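# Two robots open a spring-pinned drop-down locker gate

## Task

Get the locker's drop-down front gate open, which is held closed by a spring pin at each of its two upper corners, and leave it lying still once open; neither robot may tip over or be left leaning.

## Robot and tools

Robots: r1 and r2, identical Hello Robot Stretch 4 units, about 1.6 m tall. Each has an omni-wheel base (rim no more than 0.23 m from its centre), a lift on a mast, a forward-reaching telescoping arm, a three-axis wrist and a five-finger hand. Each robot reports only in its own frames; to know where one robot sits relative to the other, use the images, lidar_m or wrist_depth_mm.

Frames: the base frame has its origin on the floor below the base centre, x forward, y left, z up, in metres. hand_pose is given in it; the hand point sits 0.045 m in front of the palm, with its +z along the straightened fingers, +y out of the palm, +x across the palm away from the thumb. The odometry frame is the base frame as it was when the scene began; base_odometry counts wheel turns only (slip is counted as travel), heading in rad, left positive.

move: one action for the robots. Arguments are one object per robot, r1 and r2 (either may be omitted or null), plus cameras and blocking. Inside a robot's object:
- base: a relative offset from where that base last reported itself. translate_m (metres, -2 to 2, forward positive), strafe_m (metres, -2 to 2, left positive), rotate_rad (radians, -3.2 to 3.2, counter-clockwise positive). Only translate_m and strafe_m may be combined (straight-line drive, no turning).
- joints: absolute targets by name, not offsets. lift_m 0 to 1.2 m; arm_m 0 to 0.55 m extension; wrist_yaw_rad -1.134 to 4.276 (0 ahead, positive left, about 3.14 folded back); wrist_pitch_rad -1.117 to 4.259 (0 level, 1.57 pointing down); wrist_roll_rad -1.117 to 4.259 (0 palm up, 1.57 palm to the robot's right, 3.14 palm down). Finger targets hand_little, hand_ring, hand_middle, hand_index, hand_thumb_bend on a -1 (curled) to +1 (straight) scale; hand_thumb_turn -1 (opposite the fingers) to +1 (beside the palm). hand_force_limit -1 to 1 maps to roughly 0 to 10 N closing force (15 N for thumb motors); hand_speed -0.96 to 1, full speed from +0.48. Out-of-range targets are clipped and reported.
- speeds: per-joint top speed overriding pace; pace: "slow", "default", "fast" or "max".
- contact_limits: 0 (gentlest) to 1 for arm_m, lift_m, translate_m, strafe_m, rotate_rad, placed next to that same command; default 0.5. A base limit persists until a later action names base.
- end_of_arm: "enable_torque" alone, to revive wrist motors that shut off.
cameras: list of names or ["all"]. blocking true (default) waits until everything is at rest; false returns in about 0.5 s while motion continues. A new move only replaces targets it names.

wait(seconds 0 to 10, cameras) lets time pass; it returns early once any running move finishes. stop brakes every motion on both robots. zoom_image(camera, region [x0,y0,x1,y1] pixels, at most 504 square) enlarges part of the latest image. show_instructions shows the hand reference page. finished_scene ends the scene irreversibly.

Reading results: "move" lists robots commanded; "as last shown" means an uncommanded robot whose values are unchanged apart from noise. base_status and joint_status show done, moving, off_target, or an unrequested stop: contact_stop (something resisted; that part goes slack), time_out (after 14 s), limit_stop_at_own_body, limit_stop_at_tilt (lean over 6 degrees; lift, arm and wheels go slack), torque_fault (wrist motor limp until enable_torque). After any unrequested stop or a refused call, the remaining calls in that reply are skipped. on_its_own reports what a robot did without being told. lidar_m is 12 distances in 30-degree sectors, first straight ahead then counter-clockwise; "-" means nothing seen or closer than 0.25 m. wrist_depth_mm is a 7x7 grid of depths in mm. base_tilt gives forward/right lean in degrees (error up to about 3). motor_effort is percent of maximum with the peak in brackets; servo_current is wrist current in mA. hand_stopped_by lists little, ring, middle, index, thumb_bend, thumb_turn: moving, target, force, stalled or fault; the *_load_n values are fingertip forces in N, positive when pushed open.

Fingers: a motor starts only when its target changes by 0.002 or more, then locks on arrival or when the load hits hand_force_limit. For a soft grasp use hand_speed -0.94 or lower. The wrist camera sits behind the palm heel and can collide.

Speeds by pace (slow/default/fast/max): base 0.1/0.3/0.4/0.6 m/s and 1/2/3/4 rad/s; lift 0.15/0.3/0.4/0.5 m/s; arm 0.1/0.4/0.6/0.7 m/s; wrist 1.82 rad/s always. A high lift slows the base.

Cautions: any hard press between the two robots, including one hand squeezing the other's fingers, ends the scene in failure; once bases touch, even millimetres more of driving is a hard press. Equal commands can differ by up to about 3 cm per metre between robots. Avoid self-collision poses: hand over the base with lift below about 0.25 m, upward tilt combined with roll, or yaw plus pitch under about -1.1. Steady pushes with a high hand or high contact limit can tip a robot. Don't ram fixed objects, slam the gate, drop things or overload fingers. To push lightly with the arm, use contact limit 0 and a target 1 to 3 mm past contact. The gate must stay open and settled without the robots before finishing.

Each tool is called after "Emit:" as name([rows], argument=value, ...), one row to a line, values as JSON.

Reference images:

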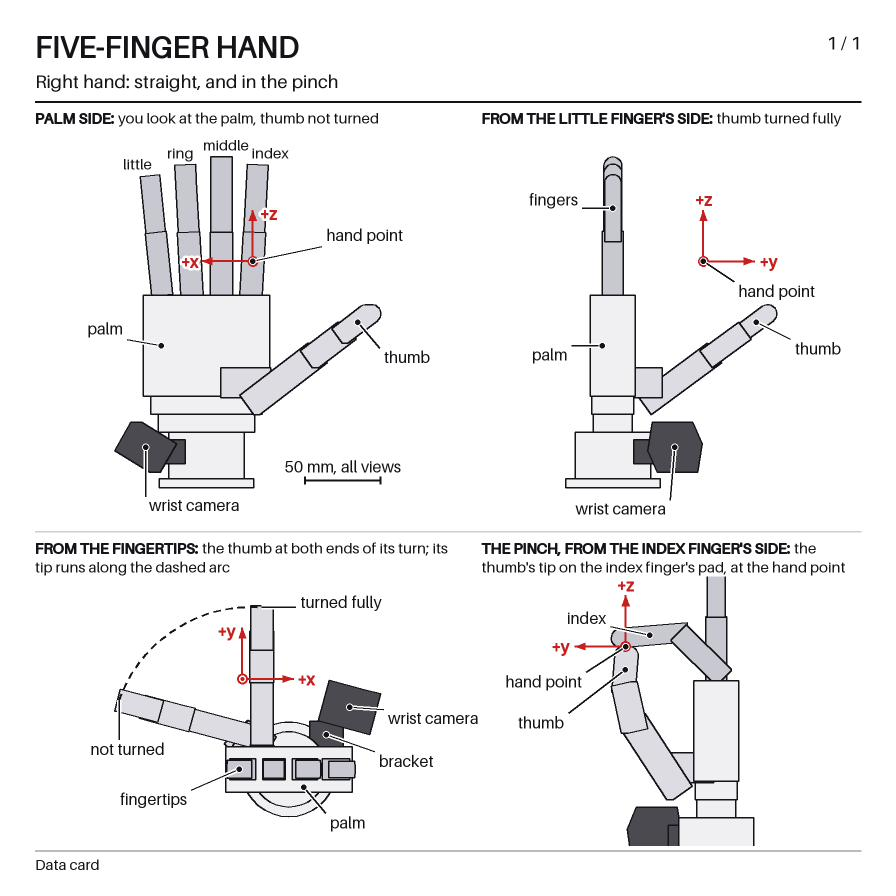

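## Session

Emit:
move()

Scene clock: 0.00 s.
r1.base_odometry: x=+0.000 y=+0.000 heading=+0.000
r1.turned_by_wheels: +0.000
r1.turned_by_imu: +0.000
r1.base_tilt: forward=+1.4 right=+0.2
r1.lidar_m: 2.26 1.60 1.51 1.58 1.87 1.75 1.84 2.53 3.18 3.30 1.80 6.65
r1.base_status: not commanded
r1.joint_positions: lift_m=+0.163 arm_m=+0.000 wrist_yaw_rad=+3.194 wrist_pitch_rad=+0.003 wrist_roll_rad=+0.000 hand_little=+1.000 hand_ring=+1.000 hand_middle=+1.000 hand_index=+1.000 hand_thumb_turn=+1.000 hand_thumb_bend=+1.000 hand_force_limit=+0.000 hand_speed=-0.800
r1.joint_status: not commanded
r1.measured_speeds: all 0
r1.hand_stopped_by: target,target,target,target,target,target
r1.little_load_n: 0.0
r1.ring_load_n: 0.0
r1.middle_load_n: 0.0
r1.index_load_n: 0.0
r1.thumb_bend_load_n: 0.0
r1.thumb_turn_load_n: 0.0
r1.motor_effort: lift_m=+20 arm_m=+2 wheel_0=+1 wheel_1=+2 wheel_2=-1
r1.servo_current: wrist_yaw_rad=33 wrist_pitch_rad=26 wrist_roll_rad=52
r1.hand_pose: x=-0.0566 y=+0.1064 z=+0.4006 quat_wxyz=(-0.512, -0.514, +0.487, +0.486) (m; r1's base frame)
r1.wrist_depth_mm: - 135 142 - - - - / - 117 136 - - - - / - 121 178 - - - - / 138 137 285 - - - - / 229 - - - - - - / 215 1138 110 134 - - - / 213 - - - - - 750
r2.base_odometry: x=+0.000 y=+0.000 heading=+0.000
r2.turned_by_wheels: +0.000
r2.turned_by_imu: +0.000
r2.base_tilt: forward=-0.4 right=-0.9
r2.lidar_m: 1.70 2.26 2.39 3.29 3.53 3.74 1.83 2.90 1.66 1.21 1.15 1.21
r2.base_status: not commanded
r2.joint_positions: lift_m=+0.284 arm_m=+0.001 wrist_yaw_rad=+3.139 wrist_pitch_rad=+0.005 wrist_roll_rad=+0.000 hand_little=+1.000 hand_ring=+1.000 hand_middle=+1.000 hand_index=+1.000 hand_thumb_turn=+1.000 hand_thumb_bend=+1.000 hand_force_limit=+0.000 hand_speed=-0.800
r2.joint_status: not commanded
r2.measured_speeds: all 0
r2.hand_stopped_by: target,target,target,target,target,target
r2.little_load_n: 0.0
r2.ring_load_n: 0.0
r2.middle_load_n: 0.0
r2.index_load_n: 0.0
r2.thumb_bend_load_n: 0.0
r2.thumb_turn_load_n: 0.0
r2.motor_effort: lift_m=+21 arm_m=-3 wheel_0=+1 wheel_1=-1 wheel_2=+0
r2.servo_current: wrist_yaw_rad=46 wrist_pitch_rad=39 wrist_roll_rad=52
r2.hand_pose: x=-0.0496 y=+0.1188 z=+0.5211 quat_wxyz=(-0.498, -0.501, +0.502, +0.499) (m; r2's base frame)
r2.wrist_depth_mm: - 137 - - - - - / - 137 184 - - - - / 115 138 192 - - - - / 138 177 - - - - - / - - - - - - - / 1661 1661 137 139 - - - / 1118 - - - - - 1060
pictures: r1_head_camera, r1_head_left_camera, r1_head_right_camera, r1_wrist_camera, r2_head_camera, r2_head_left_camera, r2_head_right_camera, r2_wrist_camera

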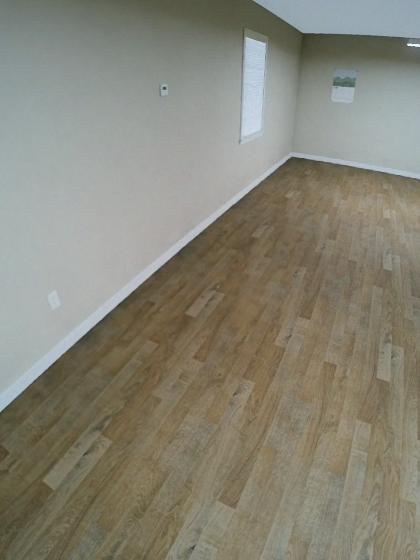

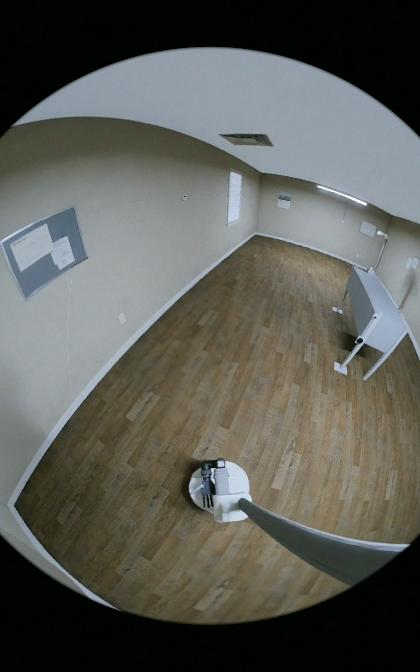

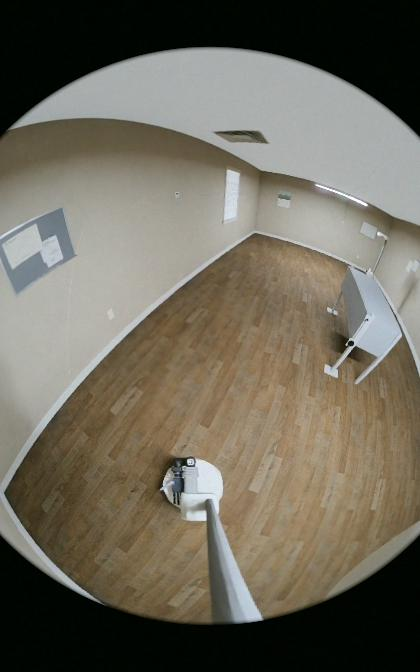

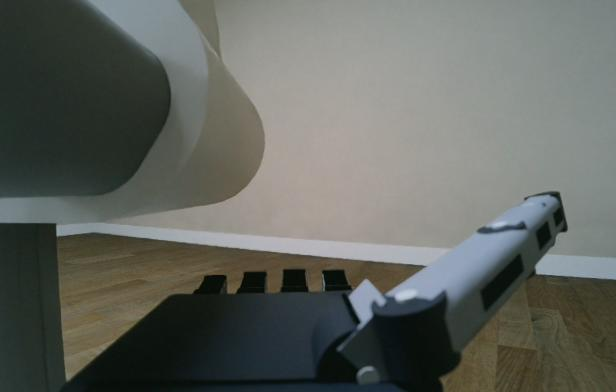

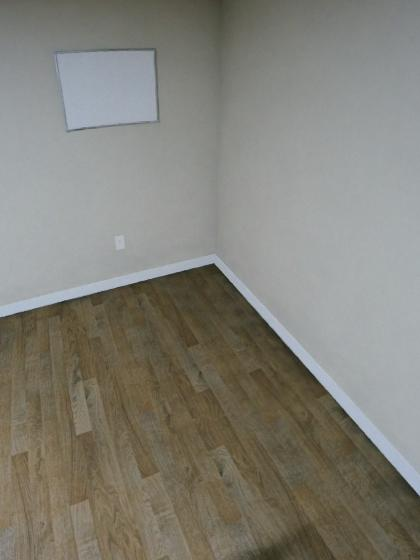

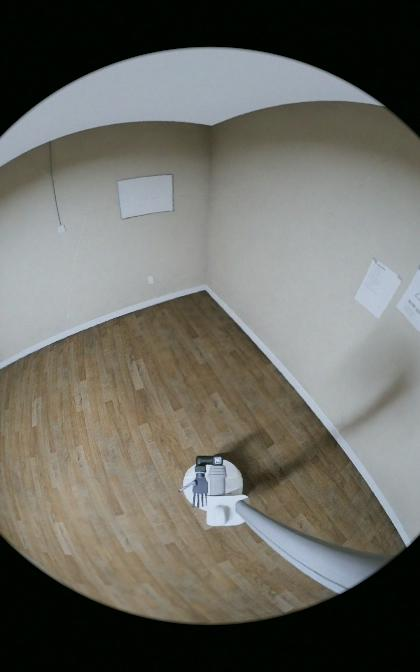

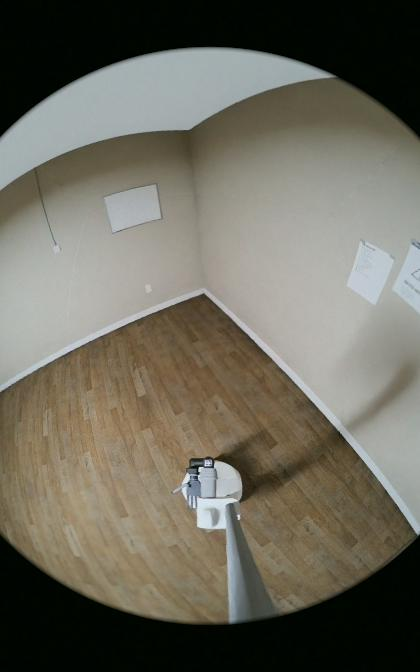

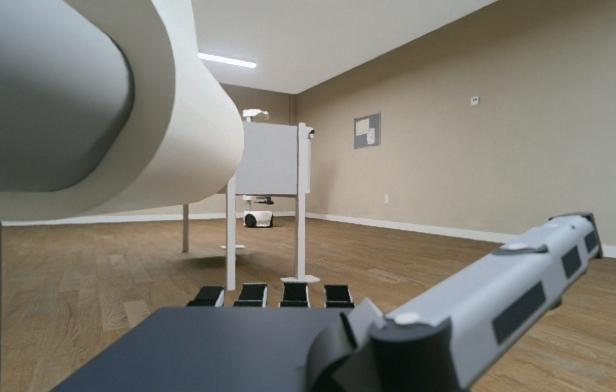

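Emit:
zoom_image(camera="r1_head_left_camera", region=[300, 200, 420, 400])

Emit:
zoom_image(camera="r2_wrist_camera", region=[170, 90, 370, 310])

Scaled by 2.520 from the camera's image (finer frame: 600x960).

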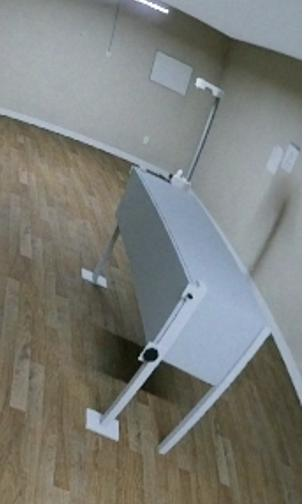

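Scaled by 2.291.

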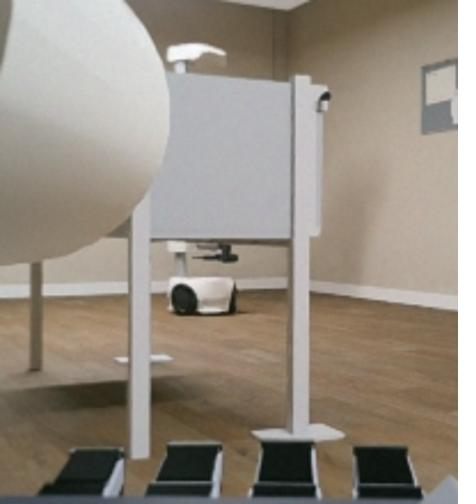

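Emit:
move(r1={"base":{"rotate_rad":-0.95}}, r2={"base":{"rotate_rad":3.0}}, cameras=["all"])

Scene clock: 30.03 s.
move: r1 done; r2 done
r1.base_odometry: x=+0.000 y=+0.000 heading=-0.950
r1.turned_by_wheels: -0.950
r1.turned_by_imu: -0.934
r1.base_tilt: forward=+1.4 right=+0.2
r1.lidar_m: 1.79 4.66 2.01 1.55 1.51 1.63 1.79 1.78 1.89 2.74 3.19 3.39
r1.base_status: done
r1.joint_positions: lift_m=+0.163 arm_m=+0.000 wrist_yaw_rad=+3.194 wrist_pitch_rad=+0.003 wrist_roll_rad=+0.000 hand_little=+1.000 hand_ring=+1.000 hand_middle=+1.000 hand_index=+1.000 hand_thumb_turn=+1.000 hand_thumb_bend=+1.000 hand_force_limit=+0.000 hand_speed=-0.800
r1.joint_status: not commanded
r1.measured_speeds: all 0
r1.hand_stopped_by: target,target,target,target,target,target
r1.little_load_n: 0.0
r1.ring_load_n: 0.0
r1.middle_load_n: 0.0
r1.index_load_n: 0.0
r1.thumb_bend_load_n: 0.0
r1.thumb_turn_load_n: 0.0
r1.motor_effort: lift_m=+20(20) arm_m=-2(2) wheel_0=+1(8) wheel_1=+0(8) wheel_2=+2(8)
r1.servo_current: wrist_yaw_rad=39(46) wrist_pitch_rad=46(52) wrist_roll_rad=46(59)
r1.hand_pose: x=-0.0566 y=+0.1064 z=+0.4006 quat_wxyz=(-0.512, -0.514, +0.487, +0.486)
r1.wrist_depth_mm: - 135 - - - 1661 1430 / - 117 136 - - 1618 1366 / - 122 172 - - 1708 1397 / 138 138 214 - - 1618 1397 / 216 - 1618 - - - - / 215 1182 110 134 - - - / 213 - - - - - 741
r2.base_odometry: x=+0.000 y=+0.000 heading=+3.000
r2.turned_by_wheels: +3.000
r2.turned_by_imu: +3.010
r2.base_tilt: forward=-0.4 right=-0.9
r2.lidar_m: 1.83 1.83 1.95 1.27 1.16 1.18 1.49 2.28 2.31 2.90 3.56 3.58
r2.base_status: done
r2.joint_positions: lift_m=+0.284 arm_m=+0.001 wrist_yaw_rad=+3.139 wrist_pitch_rad=+0.005 wrist_roll_rad=+0.000 hand_little=+1.000 hand_ring=+1.000 hand_middle=+1.000 hand_index=+1.000 hand_thumb_turn=+1.000 hand_thumb_bend=+1.000 hand_force_limit=+0.000 hand_speed=-0.800
r2.joint_status: not commanded
r2.measured_speeds: all 0
r2.hand_stopped_by: target,target,target,target,target,target
r2.little_load_n: 0.0
r2.ring_load_n: 0.0
r2.middle_load_n: 0.0
r2.index_load_n: 0.0
r2.thumb_bend_load_n: 0.0
r2.thumb_turn_load_n: 0.0
r2.motor_effort: lift_m=+21(21) arm_m=-4(4) wheel_0=+0(6) wheel_1=+0(8) wheel_2=-2(9)
r2.servo_current: wrist_yaw_rad=46(46) wrist_pitch_rad=33(59) wrist_roll_rad=33(59)
r2.hand_pose: x=-0.0496 y=+0.1188 z=+0.5211 quat_wxyz=(-0.498, -0.501, +0.502, +0.499)
r2.wrist_depth_mm: - 138 - - - - - / - 138 202 - - - - / 117 138 195 - - - - / 138 183 - - - - - / - - - - - - - / 1708 1708 138 139 - - - / 1138 - - - - - -
pictures: r1_head_camera, r1_head_left_camera, r1_head_right_camera, r1_wrist_camera, r2_head_camera, r2_head_left_camera, r2_head_right_camera, r2_wrist_camera

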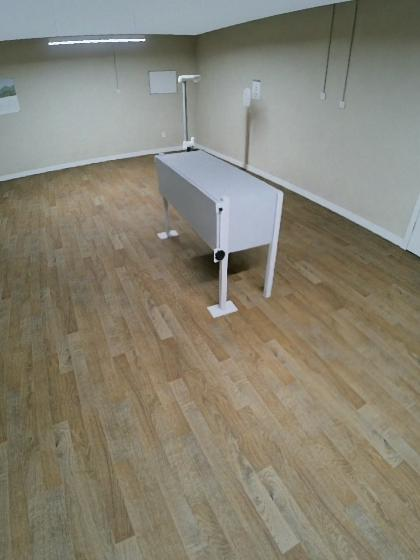

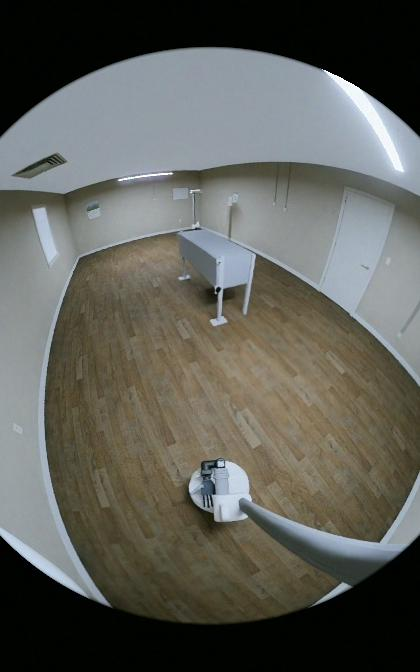

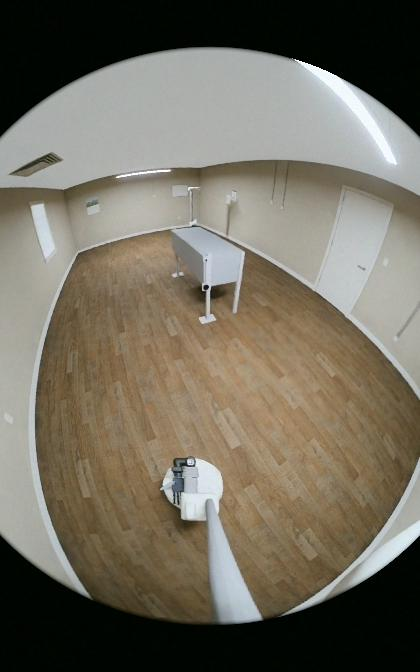

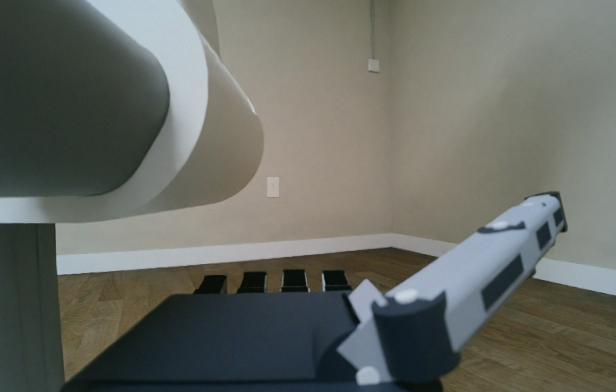

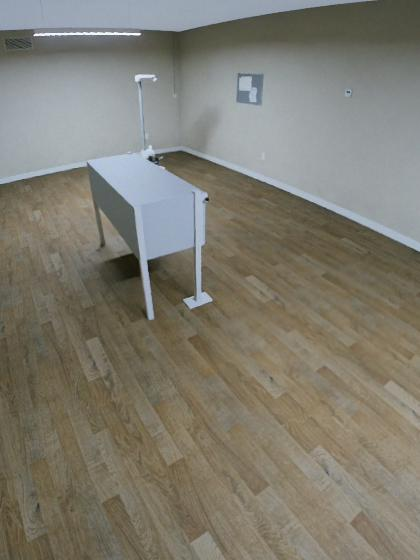

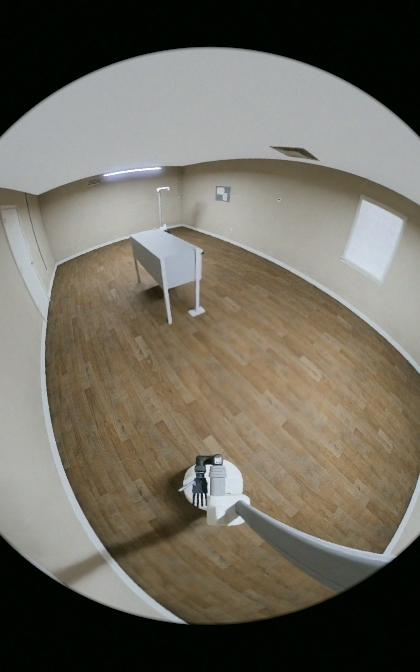

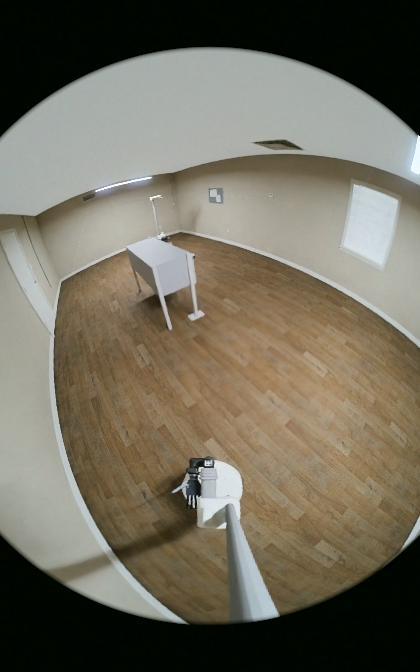

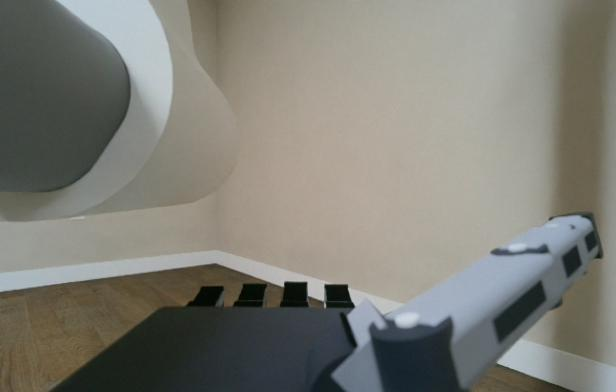

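Emit:
zoom_image(camera="r1_head_camera", region=[140, 130, 300, 330])

Emit:
zoom_image(camera="r2_head_camera", region=[70, 130, 230, 330])

Scaled by 2.520 from the camera's image (finer frame: 1200x1600).

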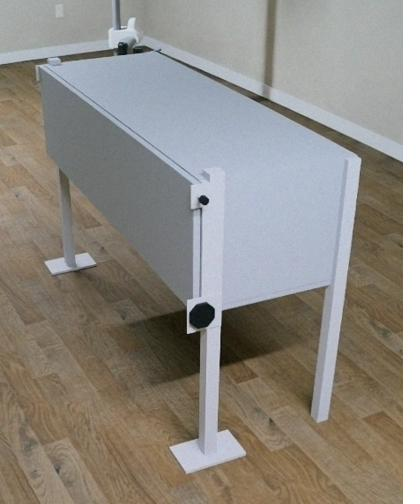

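Scaled by 2.520 from the camera's image (finer frame: 1200x1600).

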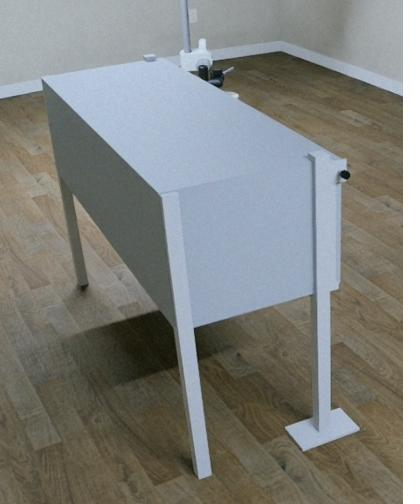

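Emit:
move(r1={"base":{"translate_m":0.78,"strafe_m":-0.57},"joints":{"lift_m":0.6}}, r2={"base":{"translate_m":1.125,"strafe_m":-0.508},"joints":{"lift_m":0.6}}, cameras=[])

Emit:
move(r1={"base":{"rotate_rad":0.39},"joints":{"wrist_yaw_rad":0.0}}, r2={"base":{"rotate_rad":0.605},"joints":{"wrist_yaw_rad":0.0}}, cameras=["all"])

Scene clock: 75.70 s.
move: r1 done; r2 done
r1.base_odometry: x=-0.010 y=-0.966 heading=-0.950
r1.turned_by_wheels: +0.000
r1.turned_by_imu: -0.005
r1.base_tilt: forward=+1.3 right=+0.2
r1.lidar_m: 1.18 1.10 3.15 2.43 2.35 2.53 2.28 2.22 2.38 2.39 2.32 2.46
r1.base_status: done
r1.joint_positions: lift_m=+0.600 arm_m=+0.000 wrist_yaw_rad=+3.194 wrist_pitch_rad=+0.003 wrist_roll_rad=+0.000 hand_little=+1.000 hand_ring=+1.000 hand_middle=+1.000 hand_index=+1.000 hand_thumb_turn=+1.000 hand_thumb_bend=+1.000 hand_force_limit=+0.000 hand_speed=-0.800
r1.joint_status: all done
r1.measured_speeds: all 0
r1.hand_stopped_by: target,target,target,target,target,target
r1.little_load_n: 0.0
r1.ring_load_n: 0.0
r1.middle_load_n: 0.0
r1.index_load_n: 0.0
r1.thumb_bend_load_n: 0.0
r1.thumb_turn_load_n: 0.0
r1.motor_effort: lift_m=+24(28) arm_m=-2(2) wheel_0=+0(11) wheel_1=-1(5) wheel_2=-1(9)
r1.servo_current: wrist_yaw_rad=39(46) wrist_pitch_rad=26(59) wrist_roll_rad=46(59)
r1.hand_pose: x=-0.0566 y=+0.1064 z=+0.8374 quat_wxyz=(-0.512, -0.514, +0.487, +0.486)
r1.wrist_depth_mm: - 136 - - - - - / - 117 136 - - - - / - 121 172 - - - - / 138 137 289 - - - - / 216 - - - - - - / 213 - 121 134 - - - / 213 - - - - - 1576
r2.base_odometry: x=-1.042 y=+0.662 heading=+3.000
r2.turned_by_wheels: +0.000
r2.turned_by_imu: -0.001
r2.base_tilt: forward=-0.4 right=-0.9
r2.lidar_m: 3.14 1.07 1.13 2.46 2.24 2.28 2.87 2.86 2.89 2.74 2.45 2.53
r2.base_status: done
r2.joint_positions: lift_m=+0.600 arm_m=+0.001 wrist_yaw_rad=+3.139 wrist_pitch_rad=+0.005 wrist_roll_rad=+0.000 hand_little=+1.000 hand_ring=+1.000 hand_middle=+1.000 hand_index=+1.000 hand_thumb_turn=+1.000 hand_thumb_bend=+1.000 hand_force_limit=+0.000 hand_speed=-0.800
r2.joint_status: all done
r2.measured_speeds: all 0
r2.hand_stopped_by: target,target,target,target,target,target
r2.little_load_n: 0.0
r2.ring_load_n: 0.0
r2.middle_load_n: 0.0
r2.index_load_n: 0.0
r2.thumb_bend_load_n: 0.0
r2.thumb_turn_load_n: 0.0
r2.motor_effort: lift_m=+23(28) arm_m=-4(4) wheel_0=-1(8) wheel_1=+1(6) wheel_2=+0(9)
r2.servo_current: wrist_yaw_rad=39(46) wrist_pitch_rad=39(52) wrist_roll_rad=33(65)
r2.hand_pose: x=-0.0496 y=+0.1188 z=+0.8372 quat_wxyz=(-0.498, -0.501, +0.502, +0.499)
r2.wrist_depth_mm: - 138 - - - - - / - 138 206 - - - - / 117 139 196 - - - - / 138 185 - - - - - / - - - - - - - / - - 138 139 - - - / 1921 - - - - - -

Scene clock: 78.10 s.
move: r1 done; r2 done
r1.base_odometry: x=-0.010 y=-0.966 heading=-0.560
r1.turned_by_wheels: +0.390
r1.turned_by_imu: +0.382
r1.base_tilt: forward=+1.5 right=+0.2
r1.lidar_m: 1.09 3.62 2.50 2.35 2.42 2.34 2.22 2.29 2.48 2.35 2.37 1.19
r1.base_status: done
r1.joint_positions: lift_m=+0.600 arm_m=+0.000 wrist_yaw_rad=+0.003 wrist_pitch_rad=+0.003 wrist_roll_rad=+0.000 hand_little=+1.000 hand_ring=+1.000 hand_middle=+1.000 hand_index=+1.000 hand_thumb_turn=+1.000 hand_thumb_bend=+1.000 hand_force_limit=+0.000 hand_speed=-0.800
r1.joint_status: all done
r1.measured_speeds: all 0
r1.hand_stopped_by: target,target,target,target,target,target
r1.little_load_n: 0.0
r1.ring_load_n: 0.0
r1.middle_load_n: -0.5
r1.index_load_n: 0.5
r1.thumb_bend_load_n: 0.0
r1.thumb_turn_load_n: 0.0
r1.motor_effort: lift_m=+24(24) arm_m=-2(2) wheel_0=+0(7) wheel_1=-1(6) wheel_2=-2(7)
r1.servo_current: wrist_yaw_rad=33(117) wrist_pitch_rad=33(46) wrist_roll_rad=52(52)
r1.hand_pose: x=+0.3929 y=-0.1176 z=+0.8374 quat_wxyz=(+0.498, +0.500, +0.502, +0.500)
r1.wrist_depth_mm: - - - - - - - / - - - - - - - / - - - - - - - / - - - 931 946 - - / - - - 946 960 - - / - - 121 134 - - - / 1708 - - - - - 1576
r2.base_odometry: x=-1.042 y=+0.662 heading=-2.678
r2.turned_by_wheels: +0.605
r2.turned_by_imu: +0.607
r2.base_tilt: forward=-0.4 right=-0.9
r2.lidar_m: 1.09 1.17 2.40 2.25 2.30 3.04 2.88 2.94 2.68 2.47 2.56 3.36
r2.base_status: done
r2.joint_positions: lift_m=+0.600 arm_m=+0.001 wrist_yaw_rad=+0.003 wrist_pitch_rad=+0.005 wrist_roll_rad=+0.000 hand_little=+1.000 hand_ring=+1.000 hand_middle=+1.000 hand_index=+1.000 hand_thumb_turn=+1.000 hand_thumb_bend=+1.000 hand_force_limit=+0.000 hand_speed=-0.800
r2.joint_status: all done
r2.measured_speeds: all 0
r2.hand_stopped_by: target,target,target,target,target,target
r2.little_load_n: 0.0
r2.ring_load_n: 0.0
r2.middle_load_n: 0.0
r2.index_load_n: 0.0
r2.thumb_bend_load_n: 0.0
r2.thumb_turn_load_n: 0.0
r2.motor_effort: lift_m=+23(23) arm_m=-4(4) wheel_0=-1(5) wheel_1=+0(6) wheel_2=-1(7)
r2.servo_current: wrist_yaw_rad=46(137) wrist_pitch_rad=33(52) wrist_roll_rad=33(59)
r2.hand_pose: x=+0.3939 y=-0.1176 z=+0.8372 quat_wxyz=(+0.498, +0.500, +0.502, +0.500)
r2.wrist_depth_mm: - - - - - - - / - - - - - - - / - - - - - - - / - - 878 - - - - / - - 891 - - - - / - 125 137 139 - - - / 1808 - - - - - -
pictures: r1_head_camera, r1_head_left_camera, r1_head_right_camera, r1_wrist_camera, r2_head_camera, r2_head_left_camera, r2_head_right_camera, r2_wrist_camera
r1_wrist_camera: T_world_to_cam=[[-0.03673, -0.99932, -0.00319, -0.08788], [-0.00925, 0.00353, -0.99995, 0.83132], [0.99928, -0.0367, -0.00937, -0.22701]] pos_world=[0.23131, -0.09909, 0.82887]
r2_wrist_camera: T_world_to_cam=[[-0.01904, -0.9997, 0.01527, -0.10873], [-0.00687, -0.01514, -0.99986, 0.8325], [0.99979, -0.01914, -0.00658, -0.22626]] pos_world=[0.22986, -0.10042, 0.83255]

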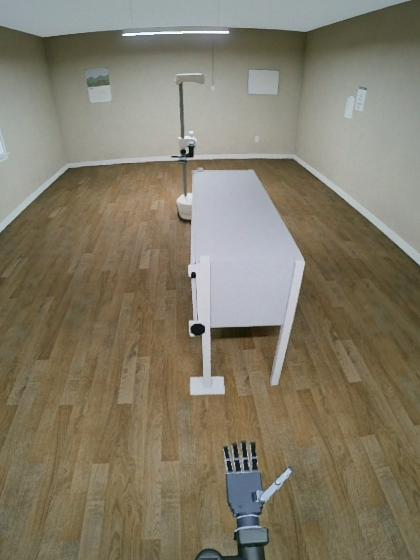

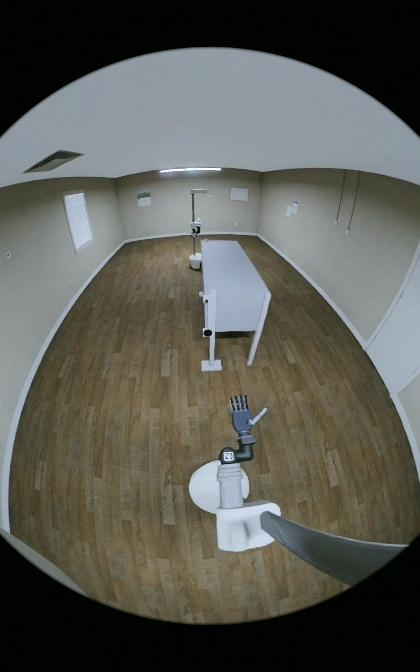

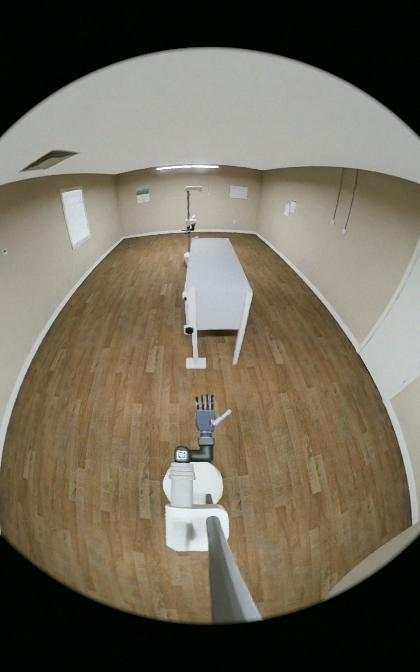

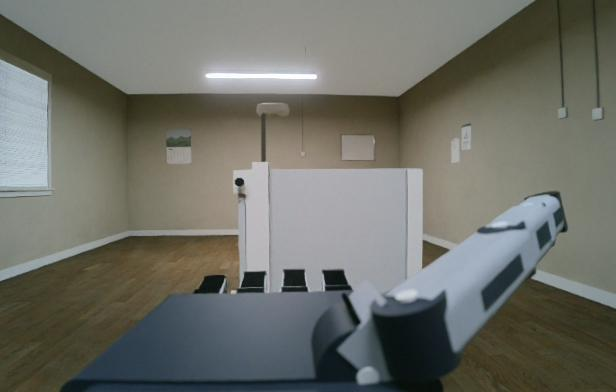

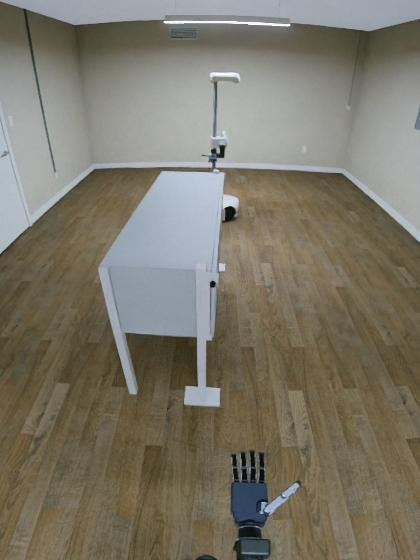

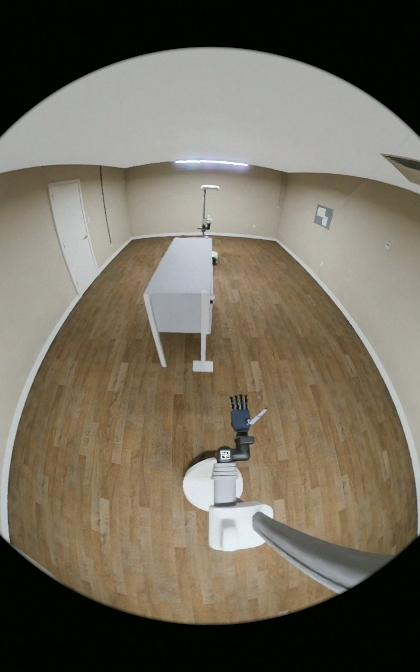

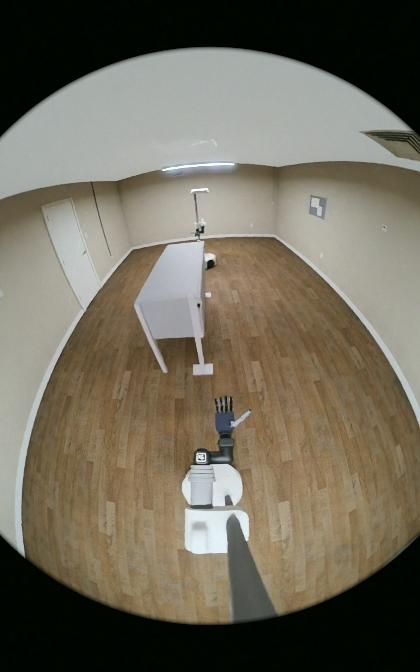

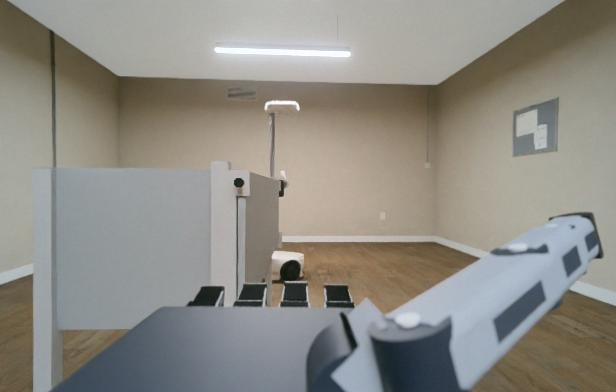

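Emit:
zoom_image(camera="r1_wrist_camera", region=[200, 140, 330, 300])

Emit:
zoom_image(camera="r2_wrist_camera", region=[190, 140, 320, 300])

Emit:
zoom_image(camera="r1_head_camera", region=[150, 230, 250, 400])

Emit:
zoom_image(camera="r2_head_camera", region=[150, 230, 250, 400])

Scaled by 3.150.

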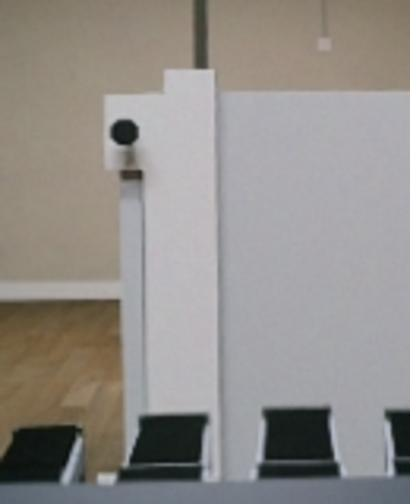

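Scaled by 3.150.

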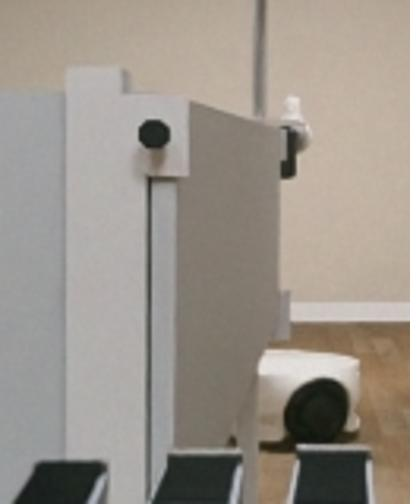

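Scaled by 2.965 from the camera's image (finer frame: 1200x1600).

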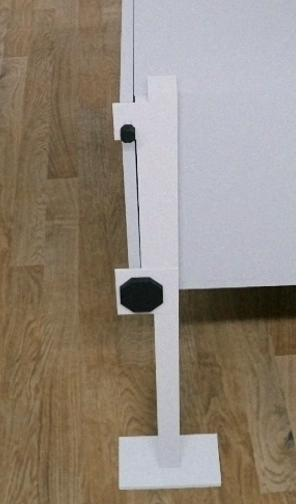

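Scaled by 2.965 from the camera's image (finer frame: 1200x1600).

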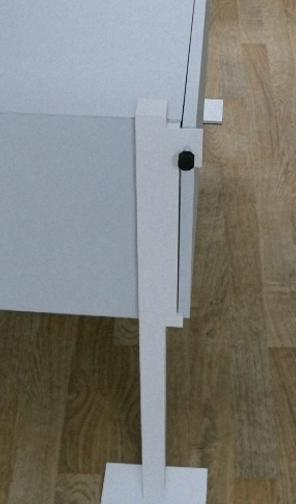

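Emit:
move(r1={"base":{"rotate_rad":0.045},"joints":{"lift_m":0.9,"wrist_pitch_rad":1.57,"hand_thumb_turn":-1.0,"hand_speed":0.0,"hand_index":0.1,"hand_middle":0.1,"hand_thumb_bend":0.5}}, r2={"base":{"rotate_rad":0.03},"joints":{"lift_m":0.9,"wrist_pitch_rad":1.57,"hand_thumb_turn":-1.0,"hand_speed":0.0,"hand_index":0.1,"hand_middle":0.1,"hand_thumb_bend":0.5}}, cameras=["r1_head_camera","r1_wrist_camera","r2_head_camera","r2_wrist_camera"])

Scene clock: 162.87 s.
move: r1 done; r2 done
r1.base_odometry: x=-0.010 y=-0.966 heading=-0.515
r1.turned_by_wheels: +0.045
r1.turned_by_imu: +0.044
r1.base_tilt: forward=+1.4 right=+0.2
r1.lidar_m: 1.13 3.43 2.49 2.35 2.46 2.32 2.21 2.31 2.43 2.33 2.42 1.18
r1.base_status: done
r1.joint_positions: lift_m=+0.900 arm_m=+0.000 wrist_yaw_rad=+0.003 wrist_pitch_rad=+1.567 wrist_roll_rad=+0.000 hand_little=+1.000 hand_ring=+1.000 hand_middle=+0.100 hand_index=+0.100 hand_thumb_turn=-1.000 hand_thumb_bend=+0.500 hand_force_limit=+0.000 hand_speed=+0.000
r1.joint_status: all done
r1.measured_speeds: all 0
r1.hand_stopped_by: target,target,target,target,target,target
r1.little_load_n: 0.5
r1.ring_load_n: 0.0
r1.middle_load_n: 0.0
r1.index_load_n: 0.0
r1.thumb_bend_load_n: -0.5
r1.thumb_turn_load_n: -0.5
r1.motor_effort: lift_m=+24(28) arm_m=-2(2) wheel_0=-2(4) wheel_1=+1(6) wheel_2=+1(7)
r1.servo_current: wrist_yaw_rad=39(39) wrist_pitch_rad=46(111) wrist_roll_rad=52(52)
r1.hand_pose: x=+0.2322 y=-0.1181 z=+0.8566 quat_wxyz=(+0.001, +0.706, +0.708, +0.001)
r1.wrist_depth_mm: 960 991 991 1008 1025 1042 1042 / 991 991 1008 1008 1025 1008 1060 / 991 991 1008 124 1025 1042 1042 / 976 1008 1008 - - 1042 1060 / 976 991 809 174 - 1042 1060 / 991 1008 110 - - 1042 1060 / 991 - - - - - 1042
r2.base_odometry: x=-1.042 y=+0.662 heading=-2.648
r2.turned_by_wheels: +0.030
r2.turned_by_imu: +0.029
r2.base_tilt: forward=-0.4 right=-0.9
r2.lidar_m: 1.06 1.16 2.35 2.23 2.34 3.00 2.90 2.96 2.64 2.45 2.59 3.47
r2.base_status: done
r2.joint_positions: lift_m=+0.900 arm_m=+0.001 wrist_yaw_rad=+0.002 wrist_pitch_rad=+1.568 wrist_roll_rad=+0.000 hand_little=+1.000 hand_ring=+1.000 hand_middle=+0.100 hand_index=+0.100 hand_thumb_turn=-1.000 hand_thumb_bend=+0.500 hand_force_limit=+0.000 hand_speed=+0.000
r2.joint_status: all done
r2.measured_speeds: all 0
r2.hand_stopped_by: target,target,target,target,target,target
r2.little_load_n: 0.0
r2.ring_load_n: 0.0
r2.middle_load_n: 0.0
r2.index_load_n: -0.5
r2.thumb_bend_load_n: 0.0
r2.thumb_turn_load_n: 0.0
r2.motor_effort: lift_m=+23(30) arm_m=-4(4) wheel_0=-1(4) wheel_1=+0(4) wheel_2=+0(5)
r2.servo_current: wrist_yaw_rad=33(52) wrist_pitch_rad=39(59) wrist_roll_rad=46(52)
r2.hand_pose: x=+0.2328 y=-0.1181 z=+0.8567 quat_wxyz=(+0.001, +0.706, +0.708, +0.001)
r2.wrist_depth_mm: 1025 1025 1008 1025 1042 1042 1042 / 1025 1025 1025 1025 1042 1042 1042 / 991 1025 1042 1025 1042 1042 1025 / 1042 1025 1025 809 - 1060 1060 / 1025 1042 809 809 - 1042 1078 / 1042 1025 137 - - 1060 1042 / 1025 - - - - 1060 1078
r1_wrist_camera: T_world_to_cam=[[-0.00081, -0.99921, 0.03969, -0.13935], [-1, 0.00092, 0.00254, 0.22008], [-0.00258, -0.03969, -0.99921, 1.01401]] pos_world=[0.22258, -0.0992, 1.01818]
r2_wrist_camera: T_world_to_cam=[[0.01749, -0.9996, 0.02198, -0.12679], [-0.99985, -0.01749, 0.00006, 0.22519], [0.00032, -0.02198, -0.99976, 1.01812]] pos_world=[0.22704, -0.10042, 1.02064]

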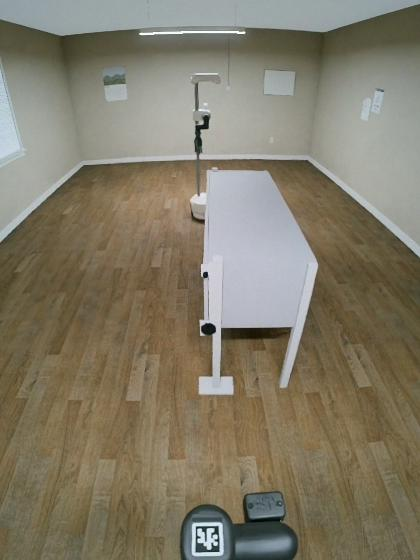

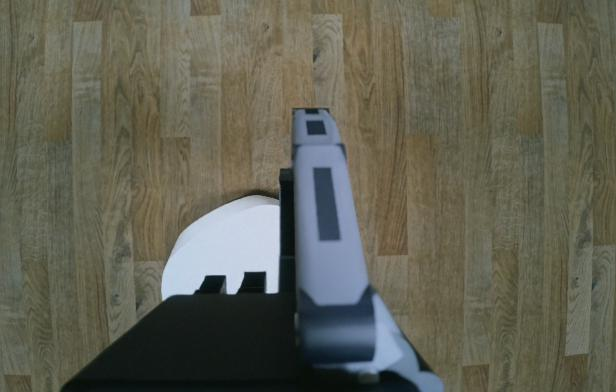

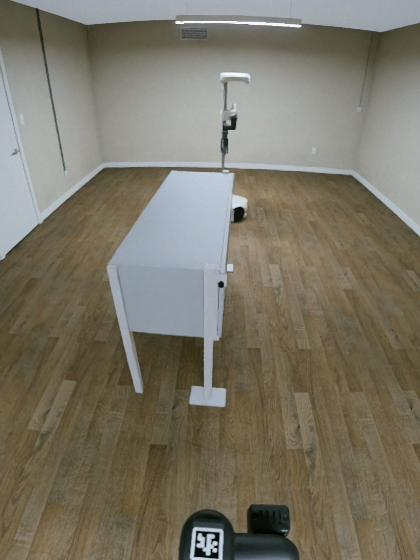

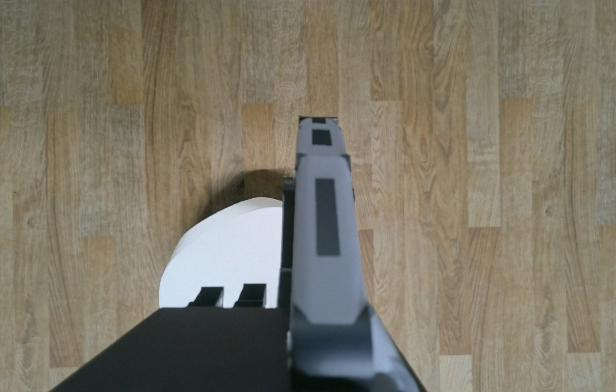

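Emit:
move(r1={"base":{"translate_m":0.5,"strafe_m":0.079},"joints":{"lift_m":1.02,"arm_m":0.22,"hand_thumb_turn":1.0}}, r2={"base":{"translate_m":0.5,"strafe_m":0.116},"joints":{"lift_m":1.02,"arm_m":0.22,"hand_thumb_turn":1.0}}, cameras=["r1_head_camera","r1_wrist_camera","r2_head_camera","r2_wrist_camera"])

Scene clock: 182.70 s.
move: r1 done; r2 done
r1.base_odometry: x=+0.464 y=-1.144 heading=-0.515
r1.turned_by_wheels: +0.000
r1.turned_by_imu: -0.001
r1.base_tilt: forward=+1.6 right=+0.2
r1.lidar_m: 0.60 3.35 2.42 2.30 2.39 2.87 2.73 2.82 2.54 2.36 2.48 0.68
r1.base_status: done
r1.joint_positions: lift_m=+1.020 arm_m=+0.220 wrist_yaw_rad=+0.003 wrist_pitch_rad=+1.567 wrist_roll_rad=+0.000 hand_little=+1.000 hand_ring=+1.000 hand_middle=+0.100 hand_index=+0.100 hand_thumb_turn=+1.000 hand_thumb_bend=+0.500 hand_force_limit=+0.000 hand_speed=+0.000
r1.joint_status: all done
r1.measured_speeds: all 0
r1.hand_stopped_by: target,target,target,target,target,target
r1.little_load_n: 0.0
r1.ring_load_n: 0.0
r1.middle_load_n: 0.0
r1.index_load_n: 0.0
r1.thumb_bend_load_n: 0.0
r1.thumb_turn_load_n: 0.0
r1.motor_effort: lift_m=+24(27) arm_m=+4(8) wheel_0=+1(6) wheel_1=+0(7) wheel_2=-1(10)
r1.servo_current: wrist_yaw_rad=39(46) wrist_pitch_rad=46(59) wrist_roll_rad=46(52)
r1.hand_pose: x=+0.4521 y=-0.1181 z=+0.9766 quat_wxyz=(+0.001, +0.706, +0.708, +0.001)
r1.wrist_depth_mm: 1118 1098 1138 492 517 488 477 / 1098 1118 1118 1138 1160 661 1182 / 1098 1098 1098 1138 1160 1160 1160 / 1098 1138 1118 185 1138 1160 1182 / 1098 1118 1138 174 1182 - 1182 / 1118 1118 110 134 - - 1182 / 1118 - - - - - 1182
r2.base_odometry: x=-1.427 y=+0.323 heading=-2.648
r2.turned_by_wheels: +0.000
r2.turned_by_imu: +0.000
r2.base_tilt: forward=-0.4 right=-0.9
r2.lidar_m: 0.60 0.62 2.23 2.15 2.22 2.97 3.42 3.48 2.74 2.62 2.70 3.60
r2.base_status: done
r2.joint_positions: lift_m=+1.020 arm_m=+0.220 wrist_yaw_rad=+0.002 wrist_pitch_rad=+1.569 wrist_roll_rad=+0.000 hand_little=+1.000 hand_ring=+1.000 hand_middle=+0.100 hand_index=+0.100 hand_thumb_turn=+1.000 hand_thumb_bend=+0.500 hand_force_limit=+0.000 hand_speed=+0.000
r2.joint_status: all done
r2.measured_speeds: all 0
r2.hand_stopped_by: target,target,target,target,target,target
r2.little_load_n: 0.0
r2.ring_load_n: 0.0
r2.middle_load_n: 0.0
r2.index_load_n: 0.0
r2.thumb_bend_load_n: 0.0
r2.thumb_turn_load_n: 0.0
r2.motor_effort: lift_m=+23(29) arm_m=+5(7) wheel_0=+1(4) wheel_1=-1(9) wheel_2=+1(9)
r2.servo_current: wrist_yaw_rad=46(46) wrist_pitch_rad=7(59) wrist_roll_rad=33(59)
r2.hand_pose: x=+0.4517 y=-0.1181 z=+0.9767 quat_wxyz=(+0.001, +0.706, +0.708, +0.001)
r2.wrist_depth_mm: - - 373 394 1160 1160 1160 / 1138 1160 1160 1138 1182 1160 1182 / 1138 1138 1138 1160 1182 1160 1182 / 1138 1160 1138 186 1160 1160 1205 / 1160 1138 1160 176 1160 1160 1182 / 1160 1182 137 139 - - 1160 / 1160 - - - - - 1160
r1_wrist_camera: T_world_to_cam=[[-0.0008, -0.99921, 0.03969, -0.14394], [-1, 0.00091, 0.00284, 0.43933], [-0.00288, -0.03969, -0.99921, 1.13461]] pos_world=[0.44248, -0.0992, 1.13818]
r2_wrist_camera: T_world_to_cam=[[0.0175, -0.9996, 0.02197, -0.13325], [-0.99985, -0.01749, 0.00046, 0.44359], [-0.00008, -0.02198, -0.99976, 1.13819]] pos_world=[0.44594, -0.10042, 1.14064]

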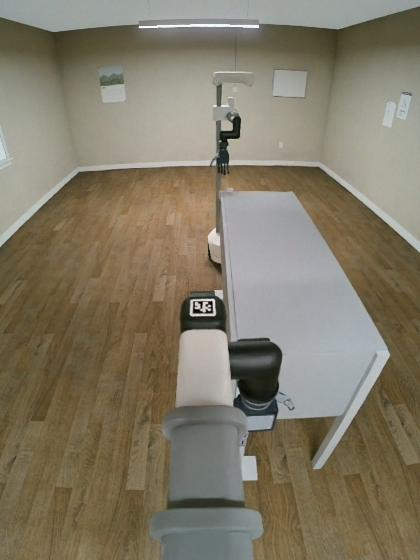

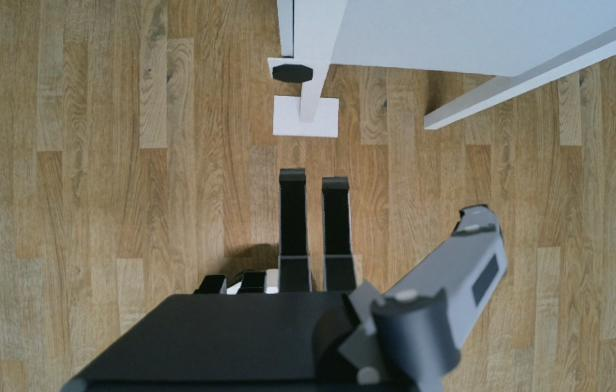

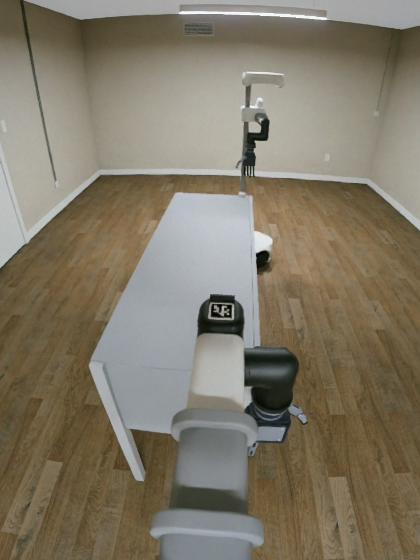

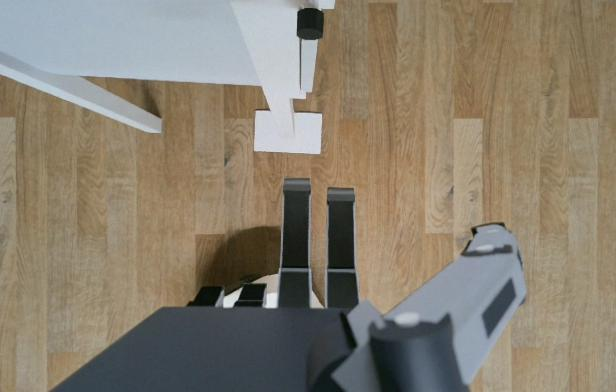

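Emit:
zoom_image(camera="r2_wrist_camera", region=[220, 0, 400, 130])

Emit:
zoom_image(camera="r1_wrist_camera", region=[220, 0, 400, 130])

Scaled by 2.800.

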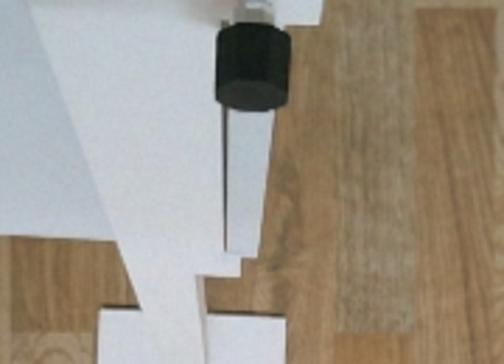

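Scaled by 2.800.

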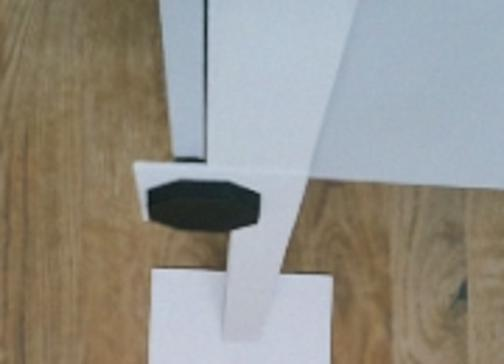

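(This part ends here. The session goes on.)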